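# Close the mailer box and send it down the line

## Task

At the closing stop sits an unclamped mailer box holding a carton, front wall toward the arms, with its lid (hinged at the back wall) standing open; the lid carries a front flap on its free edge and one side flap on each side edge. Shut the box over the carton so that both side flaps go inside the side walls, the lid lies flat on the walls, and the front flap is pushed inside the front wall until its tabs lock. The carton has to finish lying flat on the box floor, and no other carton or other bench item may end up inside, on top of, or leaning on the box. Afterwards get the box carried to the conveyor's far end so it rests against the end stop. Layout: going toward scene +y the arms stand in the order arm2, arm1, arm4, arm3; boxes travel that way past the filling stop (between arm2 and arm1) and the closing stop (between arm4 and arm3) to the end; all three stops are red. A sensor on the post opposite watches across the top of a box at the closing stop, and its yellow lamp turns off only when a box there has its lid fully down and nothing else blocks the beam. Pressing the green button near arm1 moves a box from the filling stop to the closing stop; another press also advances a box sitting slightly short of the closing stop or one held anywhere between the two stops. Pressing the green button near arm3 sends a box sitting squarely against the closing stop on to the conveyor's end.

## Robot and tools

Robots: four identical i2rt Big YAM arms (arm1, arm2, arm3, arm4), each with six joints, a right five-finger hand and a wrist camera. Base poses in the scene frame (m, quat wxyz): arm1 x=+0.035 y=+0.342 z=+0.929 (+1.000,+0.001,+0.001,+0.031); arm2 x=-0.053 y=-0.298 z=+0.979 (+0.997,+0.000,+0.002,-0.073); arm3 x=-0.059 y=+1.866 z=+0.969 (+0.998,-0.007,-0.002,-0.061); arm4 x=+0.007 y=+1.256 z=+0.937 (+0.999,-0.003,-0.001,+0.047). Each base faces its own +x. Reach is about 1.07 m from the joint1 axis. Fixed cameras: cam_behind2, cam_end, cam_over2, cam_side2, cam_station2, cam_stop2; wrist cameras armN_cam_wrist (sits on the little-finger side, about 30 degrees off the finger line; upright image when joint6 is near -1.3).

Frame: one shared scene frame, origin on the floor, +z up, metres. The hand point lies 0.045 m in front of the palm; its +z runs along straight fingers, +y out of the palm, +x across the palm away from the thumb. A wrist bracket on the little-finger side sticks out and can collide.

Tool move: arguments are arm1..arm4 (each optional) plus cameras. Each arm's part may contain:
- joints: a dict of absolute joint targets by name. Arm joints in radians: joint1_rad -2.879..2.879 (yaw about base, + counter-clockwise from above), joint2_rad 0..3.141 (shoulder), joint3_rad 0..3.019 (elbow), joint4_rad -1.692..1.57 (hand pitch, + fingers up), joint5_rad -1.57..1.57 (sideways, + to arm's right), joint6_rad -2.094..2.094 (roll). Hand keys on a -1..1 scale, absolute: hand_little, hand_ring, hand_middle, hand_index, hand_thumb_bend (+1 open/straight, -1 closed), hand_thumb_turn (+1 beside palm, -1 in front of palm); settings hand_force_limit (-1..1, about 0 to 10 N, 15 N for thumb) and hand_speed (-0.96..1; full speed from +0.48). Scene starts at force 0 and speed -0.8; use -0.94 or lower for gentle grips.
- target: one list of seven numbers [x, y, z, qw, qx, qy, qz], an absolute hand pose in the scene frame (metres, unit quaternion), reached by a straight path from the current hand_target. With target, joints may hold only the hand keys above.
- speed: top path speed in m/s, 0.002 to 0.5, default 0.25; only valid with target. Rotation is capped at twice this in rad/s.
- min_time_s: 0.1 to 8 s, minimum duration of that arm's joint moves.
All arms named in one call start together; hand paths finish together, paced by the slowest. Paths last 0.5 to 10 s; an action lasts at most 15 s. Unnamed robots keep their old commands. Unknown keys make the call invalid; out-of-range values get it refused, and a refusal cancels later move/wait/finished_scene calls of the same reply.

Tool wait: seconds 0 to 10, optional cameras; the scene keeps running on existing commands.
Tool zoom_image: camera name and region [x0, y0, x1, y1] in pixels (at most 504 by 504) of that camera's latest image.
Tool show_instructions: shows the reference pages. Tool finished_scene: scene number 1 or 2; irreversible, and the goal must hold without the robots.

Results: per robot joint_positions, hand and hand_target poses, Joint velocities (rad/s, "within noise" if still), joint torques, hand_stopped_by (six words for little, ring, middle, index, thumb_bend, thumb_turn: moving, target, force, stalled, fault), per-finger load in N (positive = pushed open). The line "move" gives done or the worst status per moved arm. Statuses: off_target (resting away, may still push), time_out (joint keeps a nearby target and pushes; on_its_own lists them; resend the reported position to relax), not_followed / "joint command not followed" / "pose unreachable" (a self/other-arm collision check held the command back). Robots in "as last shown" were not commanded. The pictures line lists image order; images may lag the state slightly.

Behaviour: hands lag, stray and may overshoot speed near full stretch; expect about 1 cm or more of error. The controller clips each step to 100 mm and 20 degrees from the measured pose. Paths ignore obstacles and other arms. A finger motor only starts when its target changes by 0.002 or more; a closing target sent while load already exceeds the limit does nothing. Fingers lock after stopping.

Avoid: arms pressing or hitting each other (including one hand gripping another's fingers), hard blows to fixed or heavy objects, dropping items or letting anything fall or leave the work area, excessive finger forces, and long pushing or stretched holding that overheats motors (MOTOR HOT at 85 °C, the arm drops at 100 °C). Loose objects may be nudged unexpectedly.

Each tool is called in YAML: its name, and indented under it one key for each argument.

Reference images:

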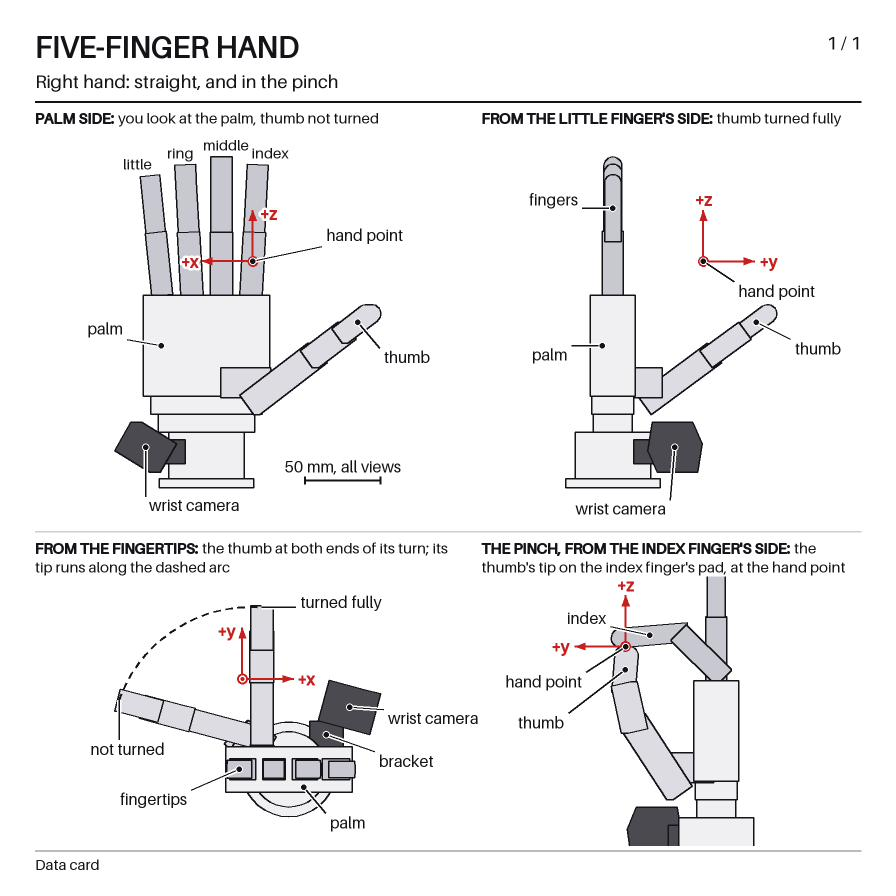

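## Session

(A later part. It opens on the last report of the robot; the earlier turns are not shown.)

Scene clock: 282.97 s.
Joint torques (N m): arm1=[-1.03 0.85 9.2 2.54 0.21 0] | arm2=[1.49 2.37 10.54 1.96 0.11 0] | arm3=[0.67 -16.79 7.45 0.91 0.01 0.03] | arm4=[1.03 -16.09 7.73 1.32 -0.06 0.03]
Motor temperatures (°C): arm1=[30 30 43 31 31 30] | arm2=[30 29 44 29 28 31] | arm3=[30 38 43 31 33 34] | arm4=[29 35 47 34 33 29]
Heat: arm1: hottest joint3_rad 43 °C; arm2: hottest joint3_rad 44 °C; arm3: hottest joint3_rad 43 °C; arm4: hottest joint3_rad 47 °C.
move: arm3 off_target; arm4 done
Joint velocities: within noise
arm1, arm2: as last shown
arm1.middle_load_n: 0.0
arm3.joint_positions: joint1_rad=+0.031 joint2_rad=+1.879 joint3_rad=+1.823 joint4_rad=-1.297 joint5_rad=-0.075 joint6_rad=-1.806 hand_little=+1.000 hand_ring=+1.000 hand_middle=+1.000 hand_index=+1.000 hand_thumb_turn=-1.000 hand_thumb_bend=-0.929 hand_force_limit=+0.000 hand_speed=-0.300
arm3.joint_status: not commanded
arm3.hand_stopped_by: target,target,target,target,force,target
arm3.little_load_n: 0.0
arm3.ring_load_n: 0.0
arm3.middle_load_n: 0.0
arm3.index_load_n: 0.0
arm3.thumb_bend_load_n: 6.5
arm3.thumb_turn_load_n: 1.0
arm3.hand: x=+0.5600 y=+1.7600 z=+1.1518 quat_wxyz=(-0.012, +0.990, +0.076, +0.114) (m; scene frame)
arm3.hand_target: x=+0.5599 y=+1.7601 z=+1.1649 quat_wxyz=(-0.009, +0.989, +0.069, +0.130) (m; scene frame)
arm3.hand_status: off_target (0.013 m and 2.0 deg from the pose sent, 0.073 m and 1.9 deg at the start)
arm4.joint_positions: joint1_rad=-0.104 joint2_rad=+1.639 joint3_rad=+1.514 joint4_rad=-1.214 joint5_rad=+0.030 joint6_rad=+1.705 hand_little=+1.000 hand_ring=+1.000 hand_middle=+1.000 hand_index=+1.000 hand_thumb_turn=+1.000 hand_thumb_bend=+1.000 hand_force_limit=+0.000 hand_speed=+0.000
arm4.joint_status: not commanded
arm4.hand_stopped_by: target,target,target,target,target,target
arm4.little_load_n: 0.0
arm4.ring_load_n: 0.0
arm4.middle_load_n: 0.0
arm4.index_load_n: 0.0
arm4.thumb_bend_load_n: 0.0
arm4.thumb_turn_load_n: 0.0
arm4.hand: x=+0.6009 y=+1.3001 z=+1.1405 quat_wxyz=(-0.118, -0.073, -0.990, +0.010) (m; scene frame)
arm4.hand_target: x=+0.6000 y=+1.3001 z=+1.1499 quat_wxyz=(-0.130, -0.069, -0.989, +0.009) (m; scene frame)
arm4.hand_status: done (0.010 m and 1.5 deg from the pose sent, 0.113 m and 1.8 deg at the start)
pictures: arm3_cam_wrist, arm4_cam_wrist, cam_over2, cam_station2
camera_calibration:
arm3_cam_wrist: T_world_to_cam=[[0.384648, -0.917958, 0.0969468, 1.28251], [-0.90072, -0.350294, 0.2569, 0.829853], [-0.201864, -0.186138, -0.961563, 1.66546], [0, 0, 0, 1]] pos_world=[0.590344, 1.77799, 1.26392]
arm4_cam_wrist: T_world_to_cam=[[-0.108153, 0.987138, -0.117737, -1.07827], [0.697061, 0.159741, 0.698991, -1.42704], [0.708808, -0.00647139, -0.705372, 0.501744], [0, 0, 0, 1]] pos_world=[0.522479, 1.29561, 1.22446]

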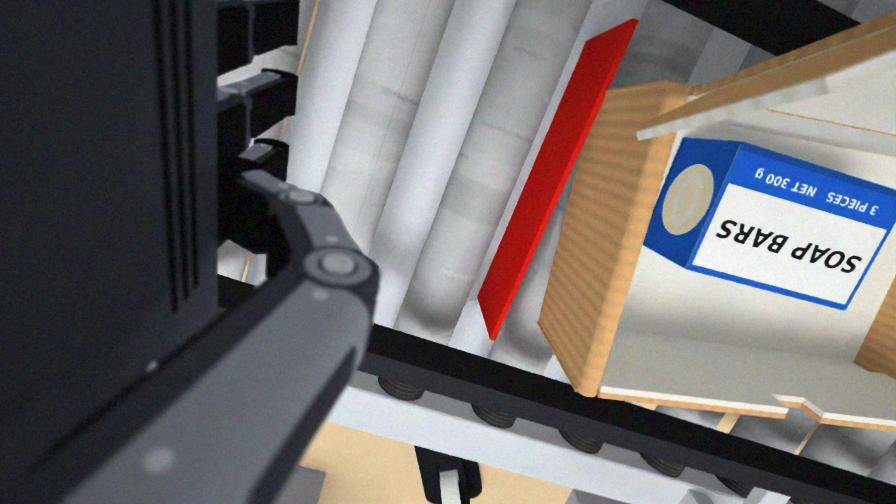

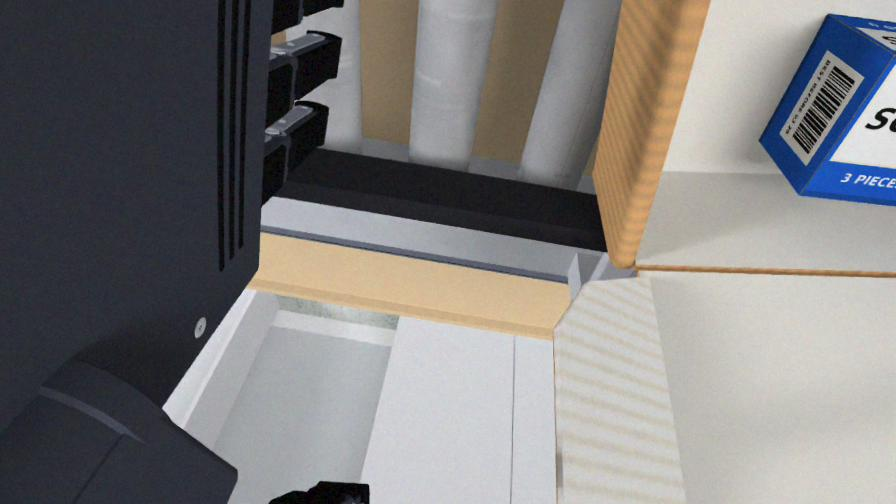

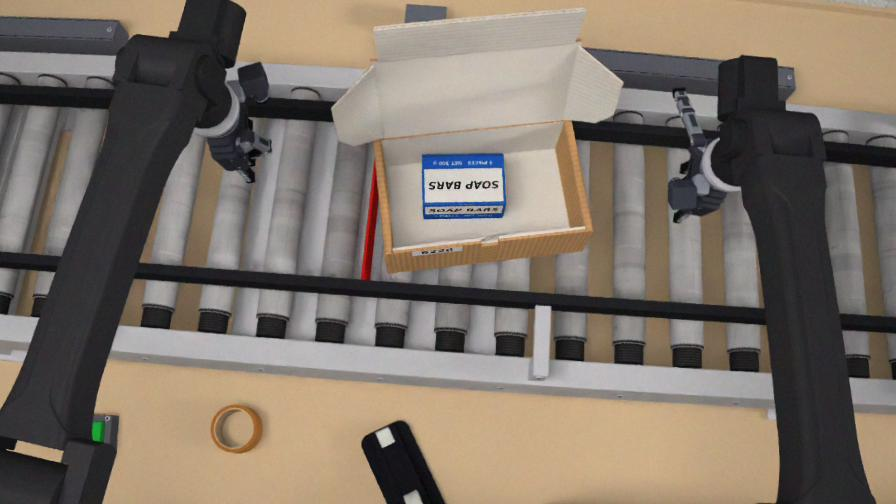

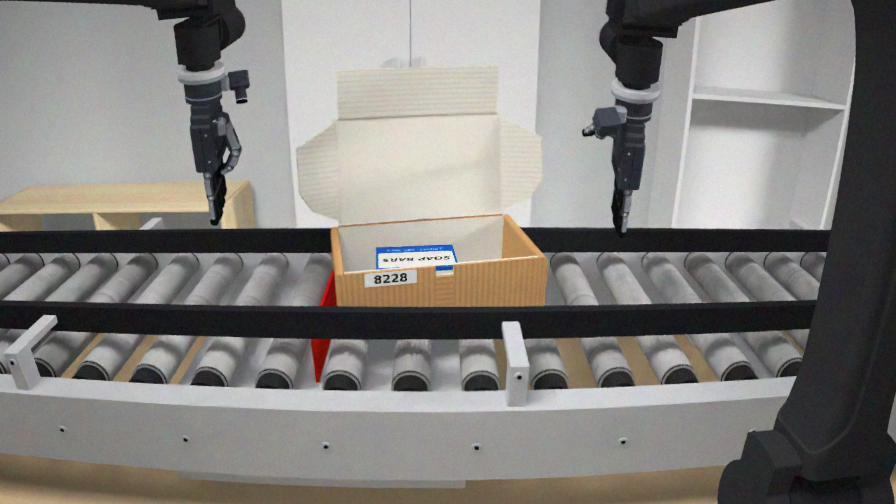

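move:
  arm4: {"target": [0.575, 1.32, 1.065, 0.1302, 0.0692, 0.9890, -0.0091], "speed": 0.2}
  arm3: {"target": [0.560, 1.82, 1.165, -0.0091, 0.9890, 0.0692, 0.1302], "speed": 0.2}

move:
  arm4: {"target": [0.575, 1.435, 1.060, 0.1302, 0.0692, 0.9890, -0.0091], "speed": 0.08}
  cameras: ["arm4_cam_wrist","cam_station2","cam_over2"]

Scene clock: 285.80 s.
Joint torques (N m): arm1=[-1.03 0.91 9.2 2.54 0.21 0] | arm2=[1.55 2.37 10.58 1.94 0.11 -0.02] | arm3=[0.5 -17.08 7.58 0.87 0.02 0.04] | arm4=[1.2 -15.09 7.41 1.39 0.11 0.23]
Motor temperatures (°C): arm1=[30 30 43 31 31 30] | arm2=[30 29 44 29 28 31] | arm3=[30 38 43 31 33 34] | arm4=[29 35 46 34 33 29]
Heat: arm1: hottest joint3_rad 43 °C; arm2: hottest joint3_rad 44 °C; arm3: hottest joint3_rad 43 °C; arm4: hottest joint3_rad 46 °C.
move: arm3 off_target; arm4 done
Joint velocities: within noise
arm1, arm2: as last shown
arm1.ring_load_n: -0.5
arm1.index_load_n: -0.5
arm3.joint_positions: joint1_rad=+0.135 joint2_rad=+1.871 joint3_rad=+1.811 joint4_rad=-1.289 joint5_rad=-0.049 joint6_rad=-1.708 hand_little=+1.000 hand_ring=+1.000 hand_middle=+1.000 hand_index=+1.000 hand_thumb_turn=-1.000 hand_thumb_bend=-0.929 hand_force_limit=+0.000 hand_speed=-0.300
arm3.joint_status: not commanded
arm3.hand_stopped_by: target,target,target,target,force,target
arm3.little_load_n: 0.0
arm3.ring_load_n: 0.0
arm3.middle_load_n: 0.0
arm3.index_load_n: 0.0
arm3.thumb_bend_load_n: 7.0
arm3.thumb_turn_load_n: 1.0
arm3.hand: x=+0.5596 y=+1.8212 z=+1.1511 quat_wxyz=(-0.010, +0.991, +0.078, +0.113) (m; scene frame)
arm3.hand_target: x=+0.5600 y=+1.8200 z=+1.1649 quat_wxyz=(-0.009, +0.989, +0.069, +0.130) (m; scene frame)
arm3.hand_status: off_target (0.014 m and 2.2 deg from the pose sent, 0.061 m and 2.0 deg at the start)
arm4.joint_positions: joint1_rad=-0.067 joint2_rad=+1.624 joint3_rad=+1.268 joint4_rad=-0.984 joint5_rad=+0.035 joint6_rad=+1.727 hand_little=+1.000 hand_ring=+1.000 hand_middle=+1.000 hand_index=+1.000 hand_thumb_turn=+1.000 hand_thumb_bend=+1.000 hand_force_limit=+0.000 hand_speed=+0.000
arm4.joint_status: not commanded
arm4.hand_stopped_by: target,target,target,target,target,target
arm4.little_load_n: 0.0
arm4.ring_load_n: 0.0
arm4.middle_load_n: 0.0
arm4.index_load_n: 0.0
arm4.thumb_bend_load_n: 0.0
arm4.thumb_turn_load_n: 0.0
arm4.hand: x=+0.5737 y=+1.3186 z=+1.0561 quat_wxyz=(-0.118, -0.066, -0.991, +0.010) (m; scene frame)
arm4.hand_target: x=+0.5749 y=+1.3200 z=+1.0649 quat_wxyz=(-0.130, -0.069, -0.989, +0.009) (m; scene frame)
arm4.hand_status: done (0.009 m and 1.5 deg from the pose sent, 0.082 m and 1.5 deg at the start)
pictures: none

Scene clock: 288.00 s.
Joint torques (N m): arm1=[-1.03 0.91 9.21 2.54 0.21 0.01] | arm2=[1.49 2.2 10.61 1.96 0.13 -0.02] | arm3=[0.38 -16.79 7.58 0.9 0.02 0.04] | arm4=[3.9 -11.81 10.32 0.94 -0.62 0.23]
Motor temperatures (°C): arm1=[30 30 43 31 31 30] | arm2=[30 29 44 29 28 31] | arm3=[30 37 43 31 33 34] | arm4=[29 35 46 34 32 29]
Heat: arm1: hottest joint3_rad 43 °C; arm2: hottest joint3_rad 44 °C; arm3: hottest joint3_rad 43 °C; arm4: hottest joint3_rad 46 °C.
move: arm4 off_target
Joint velocities: within noise
arm1, arm2, arm3: as last shown
arm1.ring_load_n: 0.0
arm1.index_load_n: 0.0
arm3.joint_positions: joint1_rad=+0.135 joint2_rad=+1.871 joint3_rad=+1.811 joint4_rad=-1.289 joint5_rad=-0.049 joint6_rad=-1.707 hand_little=+1.000 hand_ring=+1.000 hand_middle=+1.000 hand_index=+1.000 hand_thumb_turn=-1.000 hand_thumb_bend=-0.929 hand_force_limit=+0.000 hand_speed=-0.300
arm3.hand: x=+0.5596 y=+1.8212 z=+1.1511 quat_wxyz=(-0.011, +0.991, +0.077, +0.113) (m; scene frame)
arm3.hand_target: x=+0.5599 y=+1.8201 z=+1.1649 quat_wxyz=(-0.009, +0.989, +0.069, +0.130) (m; scene frame)
arm4.joint_positions: joint1_rad=+0.134 joint2_rad=+1.624 joint3_rad=+1.268 joint4_rad=-0.992 joint5_rad=+0.114 joint6_rad=+1.949 hand_little=+1.000 hand_ring=+1.000 hand_middle=+1.000 hand_index=+1.000 hand_thumb_turn=+1.000 hand_thumb_bend=+1.000 hand_force_limit=+0.000 hand_speed=+0.000
arm4.joint_status: not commanded
arm4.hand_stopped_by: target,target,target,target,target,target
arm4.little_load_n: 0.0
arm4.ring_load_n: 0.0
arm4.middle_load_n: 0.0
arm4.index_load_n: -0.5
arm4.thumb_bend_load_n: 0.0
arm4.thumb_turn_load_n: 0.0
arm4.hand: x=+0.5645 y=+1.4080 z=+1.0548 quat_wxyz=(-0.124, -0.081, -0.989, +0.024) (m; scene frame)
arm4.hand_target: x=+0.5735 y=+1.4346 z=+1.0602 quat_wxyz=(-0.130, -0.069, -0.989, +0.009) (m; scene frame)
arm4.hand_status: off_target (0.029 m and 2.2 deg from the pose sent, 0.117 m and 1.4 deg at the start)
pictures: arm4_cam_wrist, cam_over2, cam_station2
camera_calibration:
arm4_cam_wrist: T_world_to_cam=[[-0.0888784, 0.985597, -0.143869, -1.18007], [0.692588, 0.164959, 0.702218, -1.36723], [0.715837, -0.0372301, -0.697275, 0.498544], [0, 0, 0, 1]] pos_world=[0.485166, 1.40717, 1.13794]

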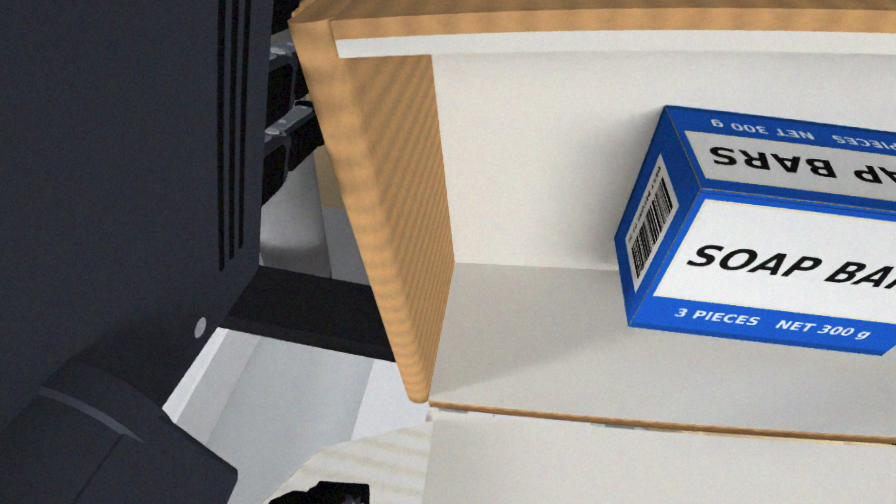

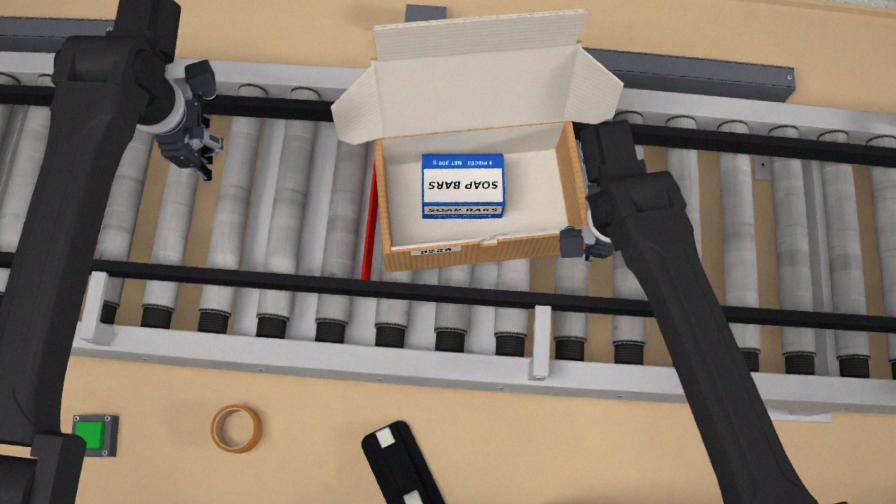

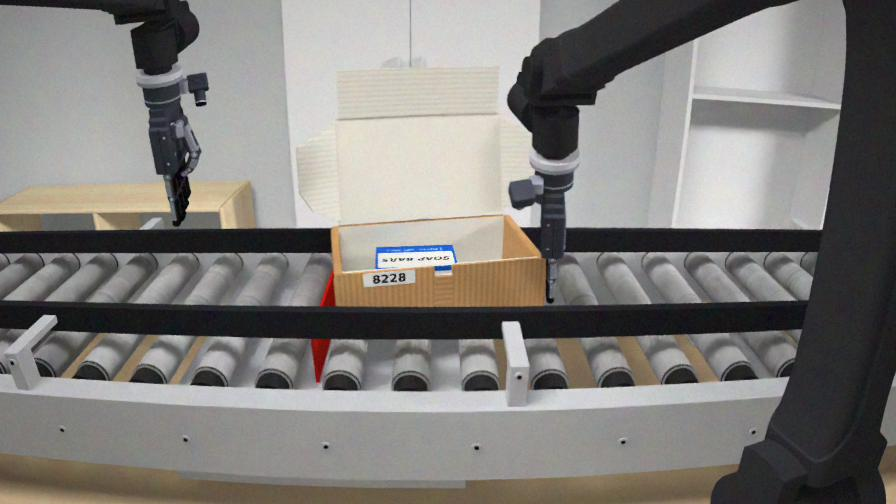

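move:
  arm4: {"target": [0.578, 1.475, 1.060, 0.1302, 0.0692, 0.9890, -0.0091], "speed": 0.08}
  cameras: ["cam_station2","cam_over2"]

Scene clock: 289.40 s.
Joint torques (N m): arm1=[-1.03 0.85 9.2 2.54 0.21 0] | arm2=[1.55 2.32 10.51 1.95 0.11 0] | arm3=[0.32 -16.91 7.58 0.88 0.03 0.05] | arm4=[5.19 -10.52 12.16 1.61 -1.24 0.19]
Motor temperatures (°C): arm1=[30 30 43 31 31 30] | arm2=[30 29 44 29 28 31] | arm3=[30 37 43 31 33 34] | arm4=[29 35 46 34 33 29]
Heat: arm1: hottest joint3_rad 43 °C; arm2: hottest joint3_rad 44 °C; arm3: hottest joint3_rad 43 °C; arm4: hottest joint3_rad 46 °C.
move: arm4 off_target
Joint velocities: within noise
arm1.joint_positions: joint1_rad=-0.032 joint2_rad=+0.646 joint3_rad=+1.328 joint4_rad=-1.360 joint5_rad=+0.140 joint6_rad=-1.155 hand_little=+1.000 hand_ring=+1.000 hand_middle=+1.000 hand_index=+1.000 hand_thumb_turn=+1.000 hand_thumb_bend=+1.000 hand_force_limit=+0.000 hand_speed=-0.800
arm1.joint_status: not commanded
arm1.hand_stopped_by: target,target,target,target,target,target
arm1.little_load_n: 0.0
arm1.ring_load_n: 0.0
arm1.middle_load_n: 0.0
arm1.index_load_n: 0.0
arm1.thumb_bend_load_n: 0.0
arm1.thumb_turn_load_n: 0.0
arm1.hand: x=+0.2644 y=+0.2774 z=+1.3774 quat_wxyz=(-0.035, +0.878, -0.203, +0.433) (m; scene frame)
arm1.hand_target: x=+0.2640 y=+0.2774 z=+1.3855 quat_wxyz=(-0.037, +0.873, -0.203, +0.441) (m; scene frame)
arm1.hand_status: not commanded
arm2.joint_positions: joint1_rad=+0.199 joint2_rad=+0.614 joint3_rad=+1.377 joint4_rad=-1.233 joint5_rad=+0.174 joint6_rad=-1.171 hand_little=+1.000 hand_ring=+1.000 hand_middle=+1.000 hand_index=+1.000 hand_thumb_turn=+1.000 hand_thumb_bend=+1.000 hand_force_limit=+0.000 hand_speed=-0.800
arm2.joint_status: not commanded
arm2.hand_stopped_by: target,target,target,target,target,target
arm2.little_load_n: 0.0
arm2.ring_load_n: 0.5
arm2.middle_load_n: 0.0
arm2.index_load_n: 0.0
arm2.thumb_bend_load_n: 0.0
arm2.thumb_turn_load_n: 0.0
arm2.hand: x=+0.1875 y=-0.3623 z=+1.4826 quat_wxyz=(-0.044, +0.830, -0.192, +0.522) (m; scene frame)
arm2.hand_target: x=+0.1859 y=-0.3624 z=+1.4940 quat_wxyz=(-0.047, +0.823, -0.191, +0.533) (m; scene frame)
arm2.hand_status: not commanded
arm3: as last shown
arm4.joint_positions: joint1_rad=+0.203 joint2_rad=+1.636 joint3_rad=+1.282 joint4_rad=-1.029 joint5_rad=+0.149 joint6_rad=+2.018 hand_little=+1.000 hand_ring=+1.000 hand_middle=+1.000 hand_index=+1.000 hand_thumb_turn=+1.000 hand_thumb_bend=+1.000 hand_force_limit=+0.000 hand_speed=+0.000
arm4.joint_status: not commanded
arm4.hand_stopped_by: target,target,target,target,target,target
arm4.little_load_n: 0.0
arm4.ring_load_n: 0.0
arm4.middle_load_n: 0.0
arm4.index_load_n: 0.0
arm4.thumb_bend_load_n: 0.0
arm4.thumb_turn_load_n: 0.0
arm4.hand: x=+0.5547 y=+1.4358 z=+1.0518 quat_wxyz=(-0.116, -0.081, -0.989, +0.037) (m; scene frame)
arm4.hand_target: x=+0.5742 y=+1.4741 z=+1.0608 quat_wxyz=(-0.130, -0.069, -0.989, +0.009) (m; scene frame)
arm4.hand_status: off_target (0.046 m and 3.9 deg from the pose sent, 0.068 m and 2.2 deg at the start)
pictures: cam_over2, cam_station2

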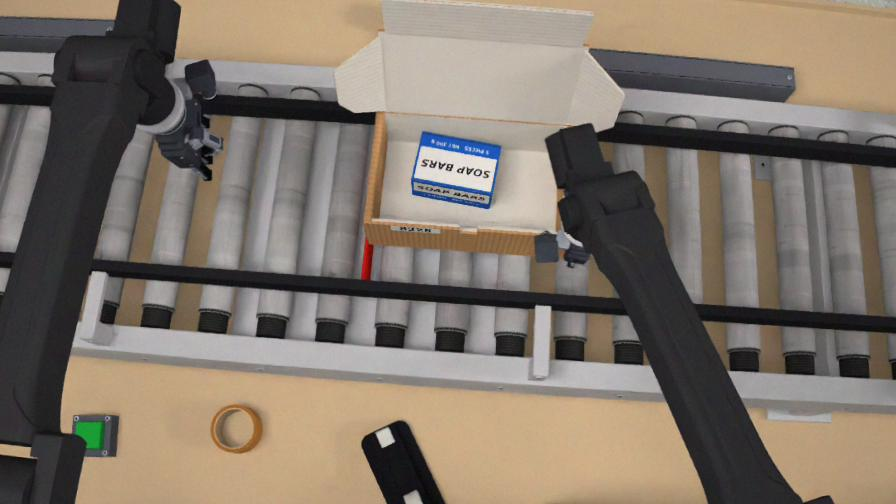

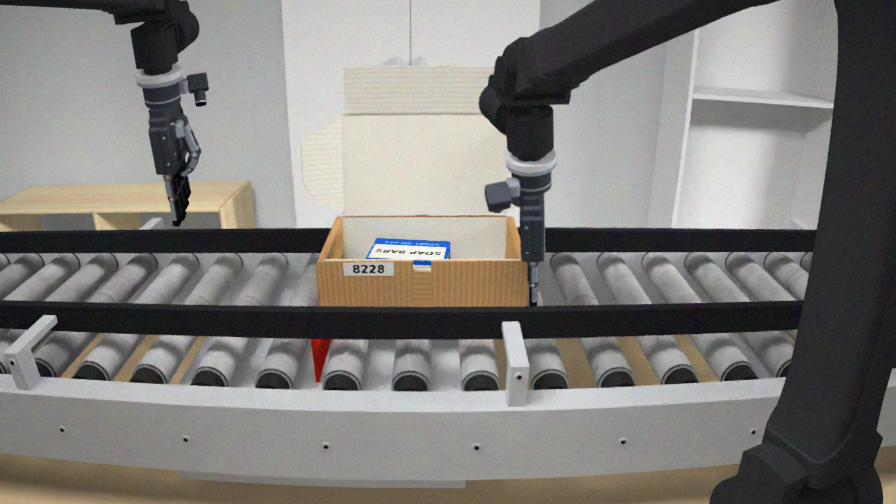

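move:
  arm4: {"target": [0.575, 1.35, 1.065, 0.1302, 0.0692, 0.9890, -0.0091], "speed": 0.12}

move:
  arm4: {"target": [0.64, 1.30, 1.16, 0.1302, 0.0692, 0.9890, -0.0091], "speed": 0.2}
  arm3: {"target": [0.600, 1.76, 1.165, -0.0091, 0.9890, 0.0692, 0.1302], "speed": 0.2}
  cameras: ["arm3_cam_wrist","arm4_cam_wrist","cam_station2","cam_over2","cam_stop2"]

Scene clock: 291.60 s.
Joint torques (N m): arm1=[-1.03 0.85 9.2 2.54 0.21 0] | arm2=[1.2 2.37 10.5 1.94 0.11 0] | arm3=[0.62 -16.91 7.58 0.92 0.03 0.05] | arm4=[0.73 -15.79 7.24 1.4 -0.07 0]
Motor temperatures (°C): arm1=[30 30 43 31 31 30] | arm2=[30 29 44 29 28 31] | arm3=[30 37 42 31 33 34] | arm4=[29 35 46 34 33 29]
Heat: arm1: hottest joint3_rad 43 °C; arm2: hottest joint3_rad 44 °C; arm3: hottest joint3_rad 42 °C; arm4: hottest joint3_rad 46 °C.
move: arm4 off_target
Joint velocities: within noise
arm1, arm2, arm3: as last shown
arm2.ring_load_n: 0.0
arm2.index_load_n: 0.5
arm3.thumb_bend_load_n: 6.5
arm4.joint_positions: joint1_rad=+0.000 joint2_rad=+1.633 joint3_rad=+1.274 joint4_rad=-0.989 joint5_rad=+0.056 joint6_rad=+1.806 hand_little=+1.000 hand_ring=+1.000 hand_middle=+1.000 hand_index=+1.000 hand_thumb_turn=+1.000 hand_thumb_bend=+1.000 hand_force_limit=+0.000 hand_speed=+0.000
arm4.joint_status: not commanded
arm4.hand_stopped_by: target,target,target,target,target,target
arm4.little_load_n: 0.0
arm4.ring_load_n: 0.0
arm4.middle_load_n: 0.0
arm4.index_load_n: 0.0
arm4.thumb_bend_load_n: 0.0
arm4.thumb_turn_load_n: 0.0
arm4.hand: x=+0.5743 y=+1.3500 z=+1.0535 quat_wxyz=(-0.116, -0.073, -0.990, +0.012) (m; scene frame)
arm4.hand_target: x=+0.5749 y=+1.3500 z=+1.0649 quat_wxyz=(-0.130, -0.069, -0.989, +0.009) (m; scene frame)
arm4.hand_status: off_target (0.012 m and 1.7 deg from the pose sent, 0.089 m and 3.9 deg at the start)
pictures: none

Scene clock: 293.20 s.
Joint torques (N m): arm1=[-1.03 0.91 9.21 2.54 0.21 0] | arm2=[1.49 2.32 10.54 1.94 0.11 -0.01] | arm3=[-0.15 -16.15 12.68 0.01 -0.12 -0.3] | arm4=[0.73 -15.03 12.48 0.49 -0.04 -0.01]
Motor temperatures (°C): arm1=[30 30 43 31 31 30] | arm2=[30 29 44 29 28 31] | arm3=[30 37 43 31 33 34] | arm4=[29 35 46 34 33 29]
Heat: arm1: hottest joint3_rad 43 °C; arm2: hottest joint3_rad 44 °C; arm3: hottest joint3_rad 43 °C; arm4: hottest joint3_rad 46 °C.
move: arm3 off_target; arm4 off_target
Joint velocities: within noise
arm1, arm2: as last shown
arm2.index_load_n: 0.0
arm3.joint_positions: joint1_rad=+0.042 joint2_rad=+1.966 joint3_rad=+1.931 joint4_rad=-1.330 joint5_rad=-0.069 joint6_rad=-1.769 hand_little=+1.000 hand_ring=+1.000 hand_middle=+1.000 hand_index=+1.000 hand_thumb_turn=-1.000 hand_thumb_bend=-0.929 hand_force_limit=+0.000 hand_speed=-0.300
arm3.joint_status: not commanded
arm3.hand_stopped_by: target,target,target,target,force,target
arm3.little_load_n: -0.5
arm3.ring_load_n: 0.0
arm3.middle_load_n: 0.0
arm3.index_load_n: 0.0
arm3.thumb_bend_load_n: 7.0
arm3.thumb_turn_load_n: 1.5
arm3.hand: x=+0.5846 y=+1.7641 z=+1.1425 quat_wxyz=(-0.013, +0.992, +0.063, +0.108) (m; scene frame)
arm3.hand_target: x=+0.5987 y=+1.7602 z=+1.1652 quat_wxyz=(-0.009, +0.989, +0.069, +0.131) (m; scene frame)
arm3.hand_status: off_target (0.028 m and 2.7 deg from the pose sent, 0.075 m and 2.2 deg at the start)
arm4.joint_positions: joint1_rad=-0.102 joint2_rad=+1.709 joint3_rad=+1.598 joint4_rad=-1.248 joint5_rad=+0.030 joint6_rad=+1.706 hand_little=+1.000 hand_ring=+1.000 hand_middle=+1.000 hand_index=+1.000 hand_thumb_turn=+1.000 hand_thumb_bend=+1.000 hand_force_limit=+0.000 hand_speed=+0.000
arm4.joint_status: not commanded
arm4.hand_stopped_by: target,target,target,target,target,target
arm4.little_load_n: 0.0
arm4.ring_load_n: 0.0
arm4.middle_load_n: -0.5
arm4.index_load_n: 0.0
arm4.thumb_bend_load_n: 0.0
arm4.thumb_turn_load_n: 0.0
arm4.hand: x=+0.6222 y=+1.3011 z=+1.1363 quat_wxyz=(-0.108, -0.072, -0.991, +0.011) (m; scene frame)
arm4.hand_target: x=+0.6386 y=+1.3000 z=+1.1600 quat_wxyz=(-0.131, -0.069, -0.989, +0.009) (m; scene frame)
arm4.hand_status: off_target (0.030 m and 2.6 deg from the pose sent, 0.135 m and 1.7 deg at the start)
pictures: arm3_cam_wrist, arm4_cam_wrist, cam_over2, cam_station2, cam_stop2
camera_calibration:
arm3_cam_wrist: T_world_to_cam=[[0.361575, -0.928121, 0.0886306, 1.31865], [-0.906026, -0.327351, 0.268251, 0.805439], [-0.219956, -0.177294, -0.959263, 1.65454], [0, 0, 0, 1]] pos_world=[0.616885, 1.78087, 1.25421]
arm4_cam_wrist: T_world_to_cam=[[-0.112008, 0.987049, -0.114841, -1.07819], [0.711061, 0.160341, 0.684604, -1.43226], [0.694152, -0.00497797, -0.719812, 0.507301], [0, 0, 0, 1]] pos_world=[0.545515, 1.29641, 1.22187]

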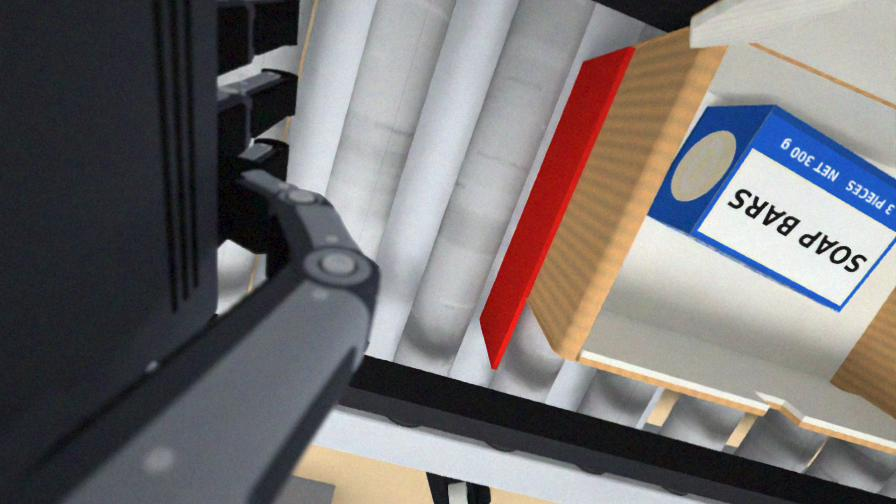

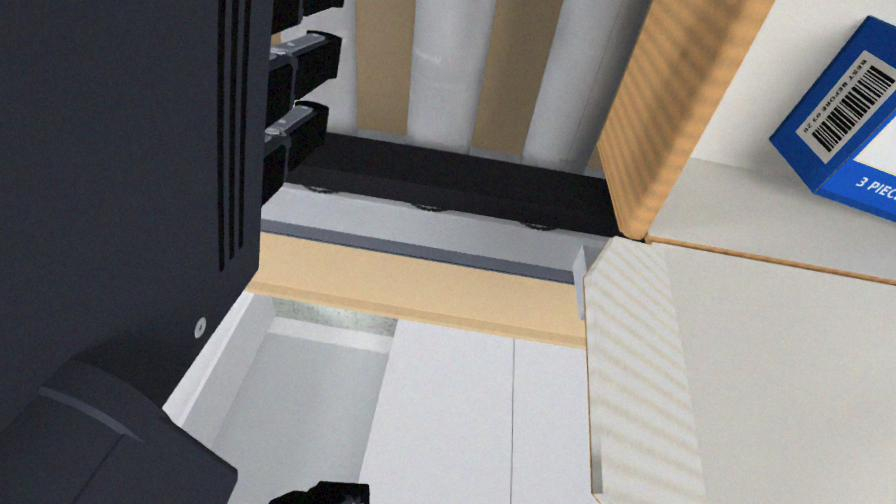

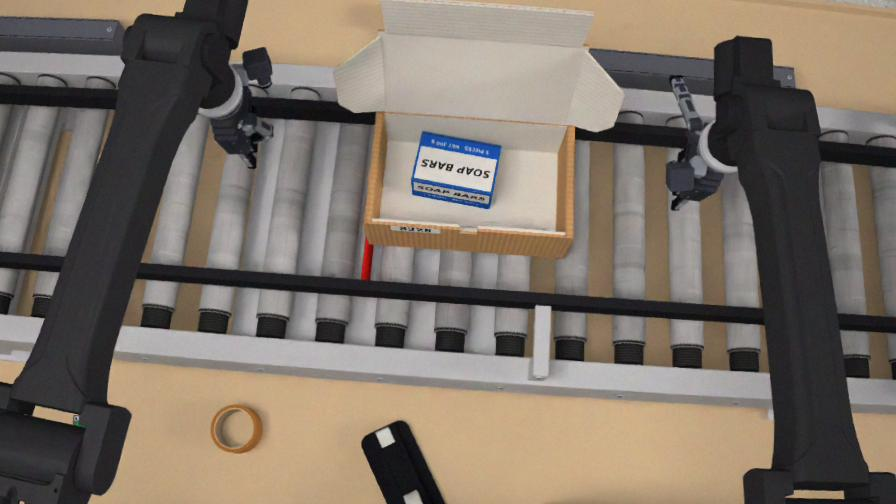

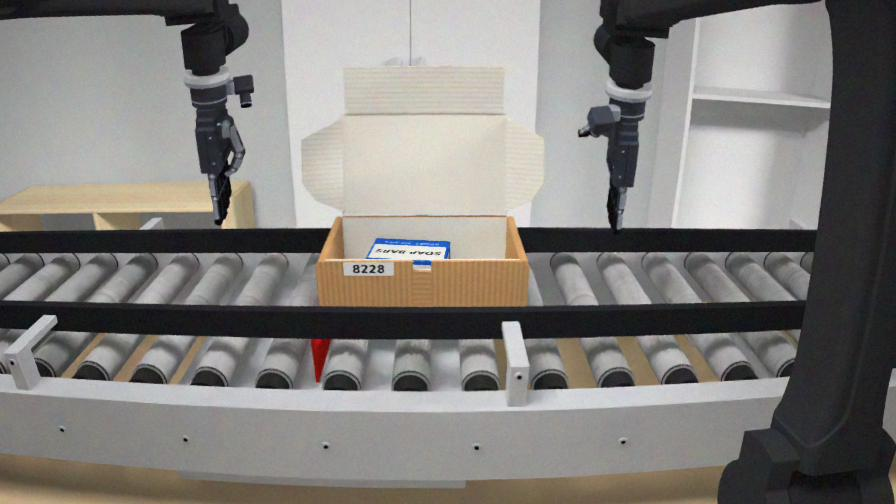

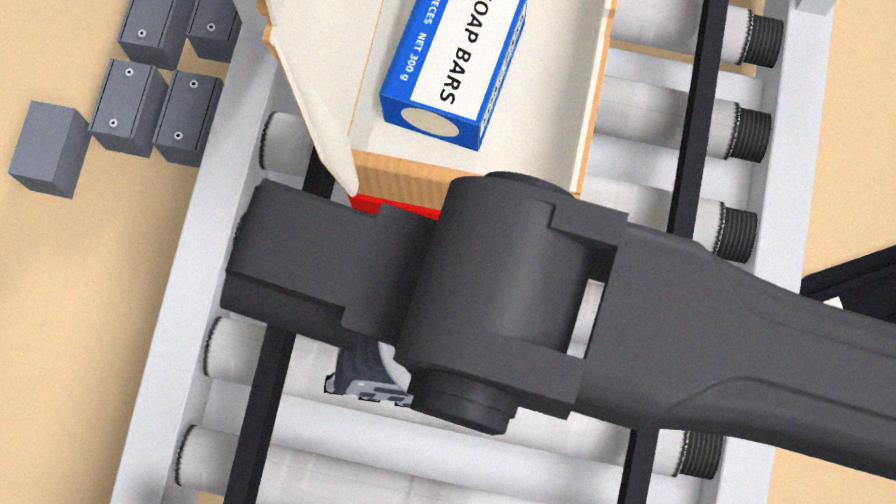

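move:
  arm3: {"joints": {"hand_thumb_bend": 1.0, "hand_speed": 0.0}}

move:
  arm3: {"joints": {"hand_thumb_turn": 1.0}, "target": [0.76, 1.75, 1.20, -0.0091, 0.9890, 0.0692, 0.1302], "speed": 0.2}
  arm4: {"target": [0.785, 1.33, 1.20, 0.1302, 0.0692, 0.9890, -0.0091], "speed": 0.2}

move:
  arm3: {"joints": {"hand_thumb_bend": -0.9, "hand_force_limit": -0.5}}
  cameras: ["arm3_cam_wrist","arm4_cam_wrist","cam_over2","cam_behind2","cam_stop2"]

Scene clock: 297.57 s.
Joint torques (N m): arm1=[-1.03 0.97 9.21 2.55 0.21 0] | arm2=[1.26 2.37 10.48 1.96 0.11 0.01] | arm3=[0.32 -15.91 12.68 0.05 -0.12 -0.3] | arm4=[1.2 -14.86 12.29 0.58 -0.04 0.05]
Motor temperatures (°C): arm1=[30 30 43 31 31 30] | arm2=[30 29 44 29 28 31] | arm3=[30 37 44 31 33 34] | arm4=[29 34 46 34 32 29]
Heat: arm1: hottest joint3_rad 43 °C; arm2: hottest joint3_rad 44 °C; arm3: hottest joint3_rad 44 °C; arm4: hottest joint3_rad 46 °C.
move: arm3 done
Joint velocities: within noise
arm1, arm2, arm4: as last shown
arm3.joint_positions: joint1_rad=+0.042 joint2_rad=+1.966 joint3_rad=+1.931 joint4_rad=-1.330 joint5_rad=-0.069 joint6_rad=-1.770 hand_little=+1.000 hand_ring=+1.000 hand_middle=+1.000 hand_index=+1.000 hand_thumb_turn=-1.000 hand_thumb_bend=+1.000 hand_force_limit=+0.000 hand_speed=+0.000
arm3.joint_status: all done
arm3.hand_stopped_by: target,target,target,target,target,target
arm3.little_load_n: 0.0
arm3.ring_load_n: 0.0
arm3.middle_load_n: 0.0
arm3.index_load_n: 0.0
arm3.thumb_bend_load_n: 0.0
arm3.thumb_turn_load_n: 0.0
arm3.hand: x=+0.5846 y=+1.7641 z=+1.1422 quat_wxyz=(-0.013, +0.992, +0.063, +0.107) (m; scene frame)
arm3.hand_target: x=+0.5987 y=+1.7602 z=+1.1650 quat_wxyz=(-0.009, +0.989, +0.069, +0.131) (m; scene frame)
arm3.hand_status: not commanded
arm4.middle_load_n: 0.0
arm4.index_load_n: -0.5
pictures: none

Scene clock: 299.87 s.
Joint torques (N m): arm1=[-1.03 0.91 9.21 2.54 0.21 0] | arm2=[1.55 2.37 10.54 1.87 0.11 0] | arm3=[0.67 -20.78 12.25 1.24 -0.02 -0.31] | arm4=[1.85 -21.13 12.19 0.61 0.12 0.18]
Motor temperatures (°C): arm1=[30 30 43 31 31 30] | arm2=[30 29 44 29 28 31] | arm3=[30 37 44 31 33 34] | arm4=[29 35 47 34 32 29]
Heat: arm1: hottest joint3_rad 43 °C; arm2: hottest joint3_rad 44 °C; arm3: hottest joint3_rad 44 °C; arm4: hottest joint3_rad 47 °C.
move: arm3 off_target; arm4 off_target
Joint velocities: within noise
arm1, arm2: as last shown
arm3.joint_positions: joint1_rad=+0.042 joint2_rad=+2.484 joint3_rad=+2.873 joint4_rad=-1.539 joint5_rad=-0.066 joint6_rad=-1.806 hand_little=+1.000 hand_ring=+1.000 hand_middle=+1.000 hand_index=+1.000 hand_thumb_turn=+1.000 hand_thumb_bend=+1.000 hand_force_limit=+0.000 hand_speed=+0.000
arm3.joint_status: all done
arm3.hand_stopped_by: target,target,target,target,target,target
arm3.little_load_n: 0.0
arm3.ring_load_n: 0.0
arm3.middle_load_n: 0.0
arm3.index_load_n: 0.0
arm3.thumb_bend_load_n: 0.0
arm3.thumb_turn_load_n: 0.5
arm3.hand: x=+0.7471 y=+1.7503 z=+1.1707 quat_wxyz=(+0.008, +0.974, +0.084, +0.212) (m; scene frame)
arm3.hand_target: x=+0.7570 y=+1.7504 z=+1.1996 quat_wxyz=(+0.016, +0.965, +0.092, +0.247) (m; scene frame)
arm3.hand_status: off_target (0.032 m and 9.9 deg from the pose sent, 0.185 m and 2.7 deg at the start; a joint's target at an end of its range on 42 of 69 steps)
arm4.joint_positions: joint1_rad=-0.064 joint2_rad=+2.229 joint3_rad=+2.534 joint4_rad=-1.653 joint5_rad=+0.036 joint6_rad=+1.733 hand_little=+1.000 hand_ring=+1.000 hand_middle=+1.000 hand_index=+1.000 hand_thumb_turn=+1.000 hand_thumb_bend=+1.000 hand_force_limit=+0.000 hand_speed=+0.000
arm4.joint_status: not commanded
arm4.hand_stopped_by: target,target,target,target,target,target
arm4.little_load_n: 0.0
arm4.ring_load_n: 0.0
arm4.middle_load_n: 0.0
arm4.index_load_n: 0.0
arm4.thumb_bend_load_n: 0.0
arm4.thumb_turn_load_n: 0.0
arm4.hand: x=+0.7751 y=+1.3265 z=+1.1871 quat_wxyz=(-0.114, -0.068, -0.991, +0.010) (m; scene frame)
arm4.hand_target: x=+0.7840 y=+1.3301 z=+1.2000 quat_wxyz=(-0.131, -0.069, -0.989, +0.009) (m; scene frame)
arm4.hand_status: off_target (0.017 m and 1.9 deg from the pose sent, 0.177 m and 2.6 deg at the start)
pictures: none

Scene clock: 301.70 s.
Joint torques (N m): arm1=[-1.08 0.91 9.2 2.54 0.21 0] | arm2=[1.32 2.49 10.65 1.94 0.1 -0.01] | arm3=[0.67 -20.54 12.19 1.31 -0.02 -0.3] | arm4=[1.08 -20.78 12.05 0.65 0.12 0.19]
Motor temperatures (°C): arm1=[30 30 43 31 31 30] | arm2=[30 29 44 29 28 31] | arm3=[30 37 44 31 33 34] | arm4=[29 35 47 34 32 29]
Heat: arm1: hottest joint3_rad 43 °C; arm2: hottest joint3_rad 44 °C; arm3: hottest joint3_rad 44 °C; arm4: hottest joint3_rad 47 °C.
move: arm3 done
Joint velocities: within noise
arm1, arm2, arm4: as last shown
arm3.joint_positions: joint1_rad=+0.042 joint2_rad=+2.484 joint3_rad=+2.873 joint4_rad=-1.539 joint5_rad=-0.066 joint6_rad=-1.806 hand_little=+1.000 hand_ring=+1.000 hand_middle=+1.000 hand_index=+1.000 hand_thumb_turn=+1.000 hand_thumb_bend=-0.900 hand_force_limit=-0.500 hand_speed=+0.000
arm3.joint_status: all done
arm3.hand_stopped_by: target,target,target,target,target,target
arm3.little_load_n: 0.0
arm3.ring_load_n: 0.0
arm3.middle_load_n: 0.0
arm3.index_load_n: 0.0
arm3.thumb_bend_load_n: 0.0
arm3.thumb_turn_load_n: 0.0
arm3.hand: x=+0.7471 y=+1.7503 z=+1.1707 quat_wxyz=(+0.008, +0.974, +0.084, +0.212) (m; scene frame)
arm3.hand_target: x=+0.7570 y=+1.7504 z=+1.1996 quat_wxyz=(+0.016, +0.965, +0.092, +0.247) (m; scene frame)
arm3.hand_status: not commanded
arm4.joint_positions: joint1_rad=-0.064 joint2_rad=+2.230 joint3_rad=+2.535 joint4_rad=-1.654 joint5_rad=+0.036 joint6_rad=+1.733 hand_little=+1.000 hand_ring=+1.000 hand_middle=+1.000 hand_index=+1.000 hand_thumb_turn=+1.000 hand_thumb_bend=+1.000 hand_force_limit=+0.000 hand_speed=+0.000
arm4.hand_target: x=+0.7840 y=+1.3301 z=+1.1997 quat_wxyz=(-0.131, -0.069, -0.989, +0.009) (m; scene frame)
pictures: arm3_cam_wrist, arm4_cam_wrist, cam_behind2, cam_over2, cam_stop2
camera_calibration:
arm3_cam_wrist: T_world_to_cam=[[0.364963, -0.910206, 0.195772, 1.08519], [-0.931013, -0.355867, 0.0810784, 1.22837], [-0.00412935, -0.211856, -0.977292, 1.63535], [0, 0, 0, 1]] pos_world=[0.754326, 1.77135, 1.28617]
arm4_cam_wrist: T_world_to_cam=[[-0.119408, 0.98599, -0.11647, -1.07129], [0.701417, 0.166801, 0.692959, -1.59082], [0.702678, 0.00105082, -0.711508, 0.413298], [0, 0, 0, 1]] pos_world=[0.697491, 1.3212, 1.27166]

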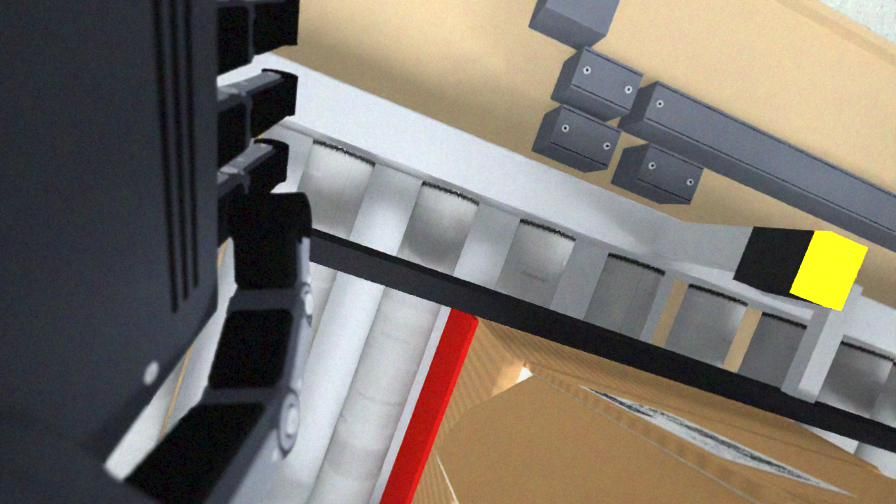

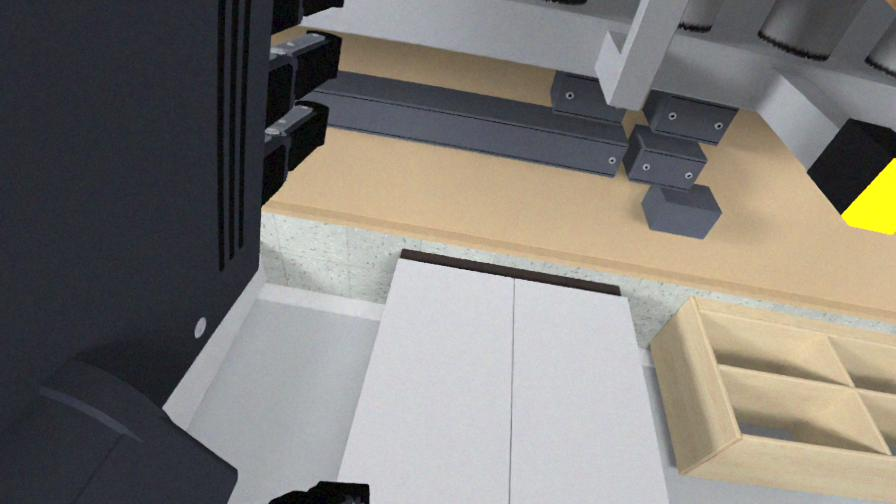

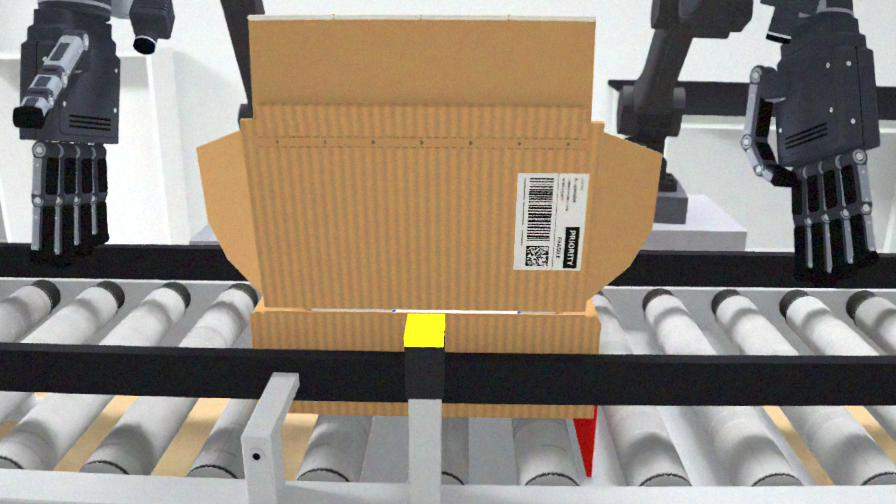

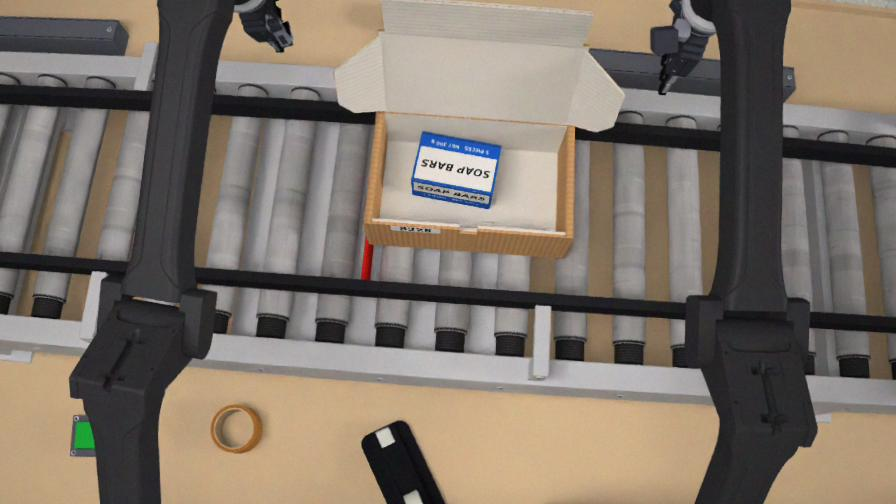

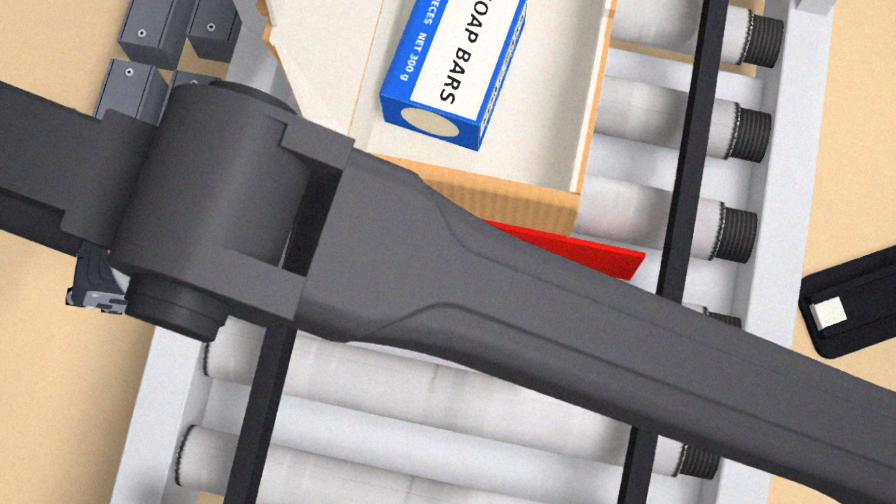

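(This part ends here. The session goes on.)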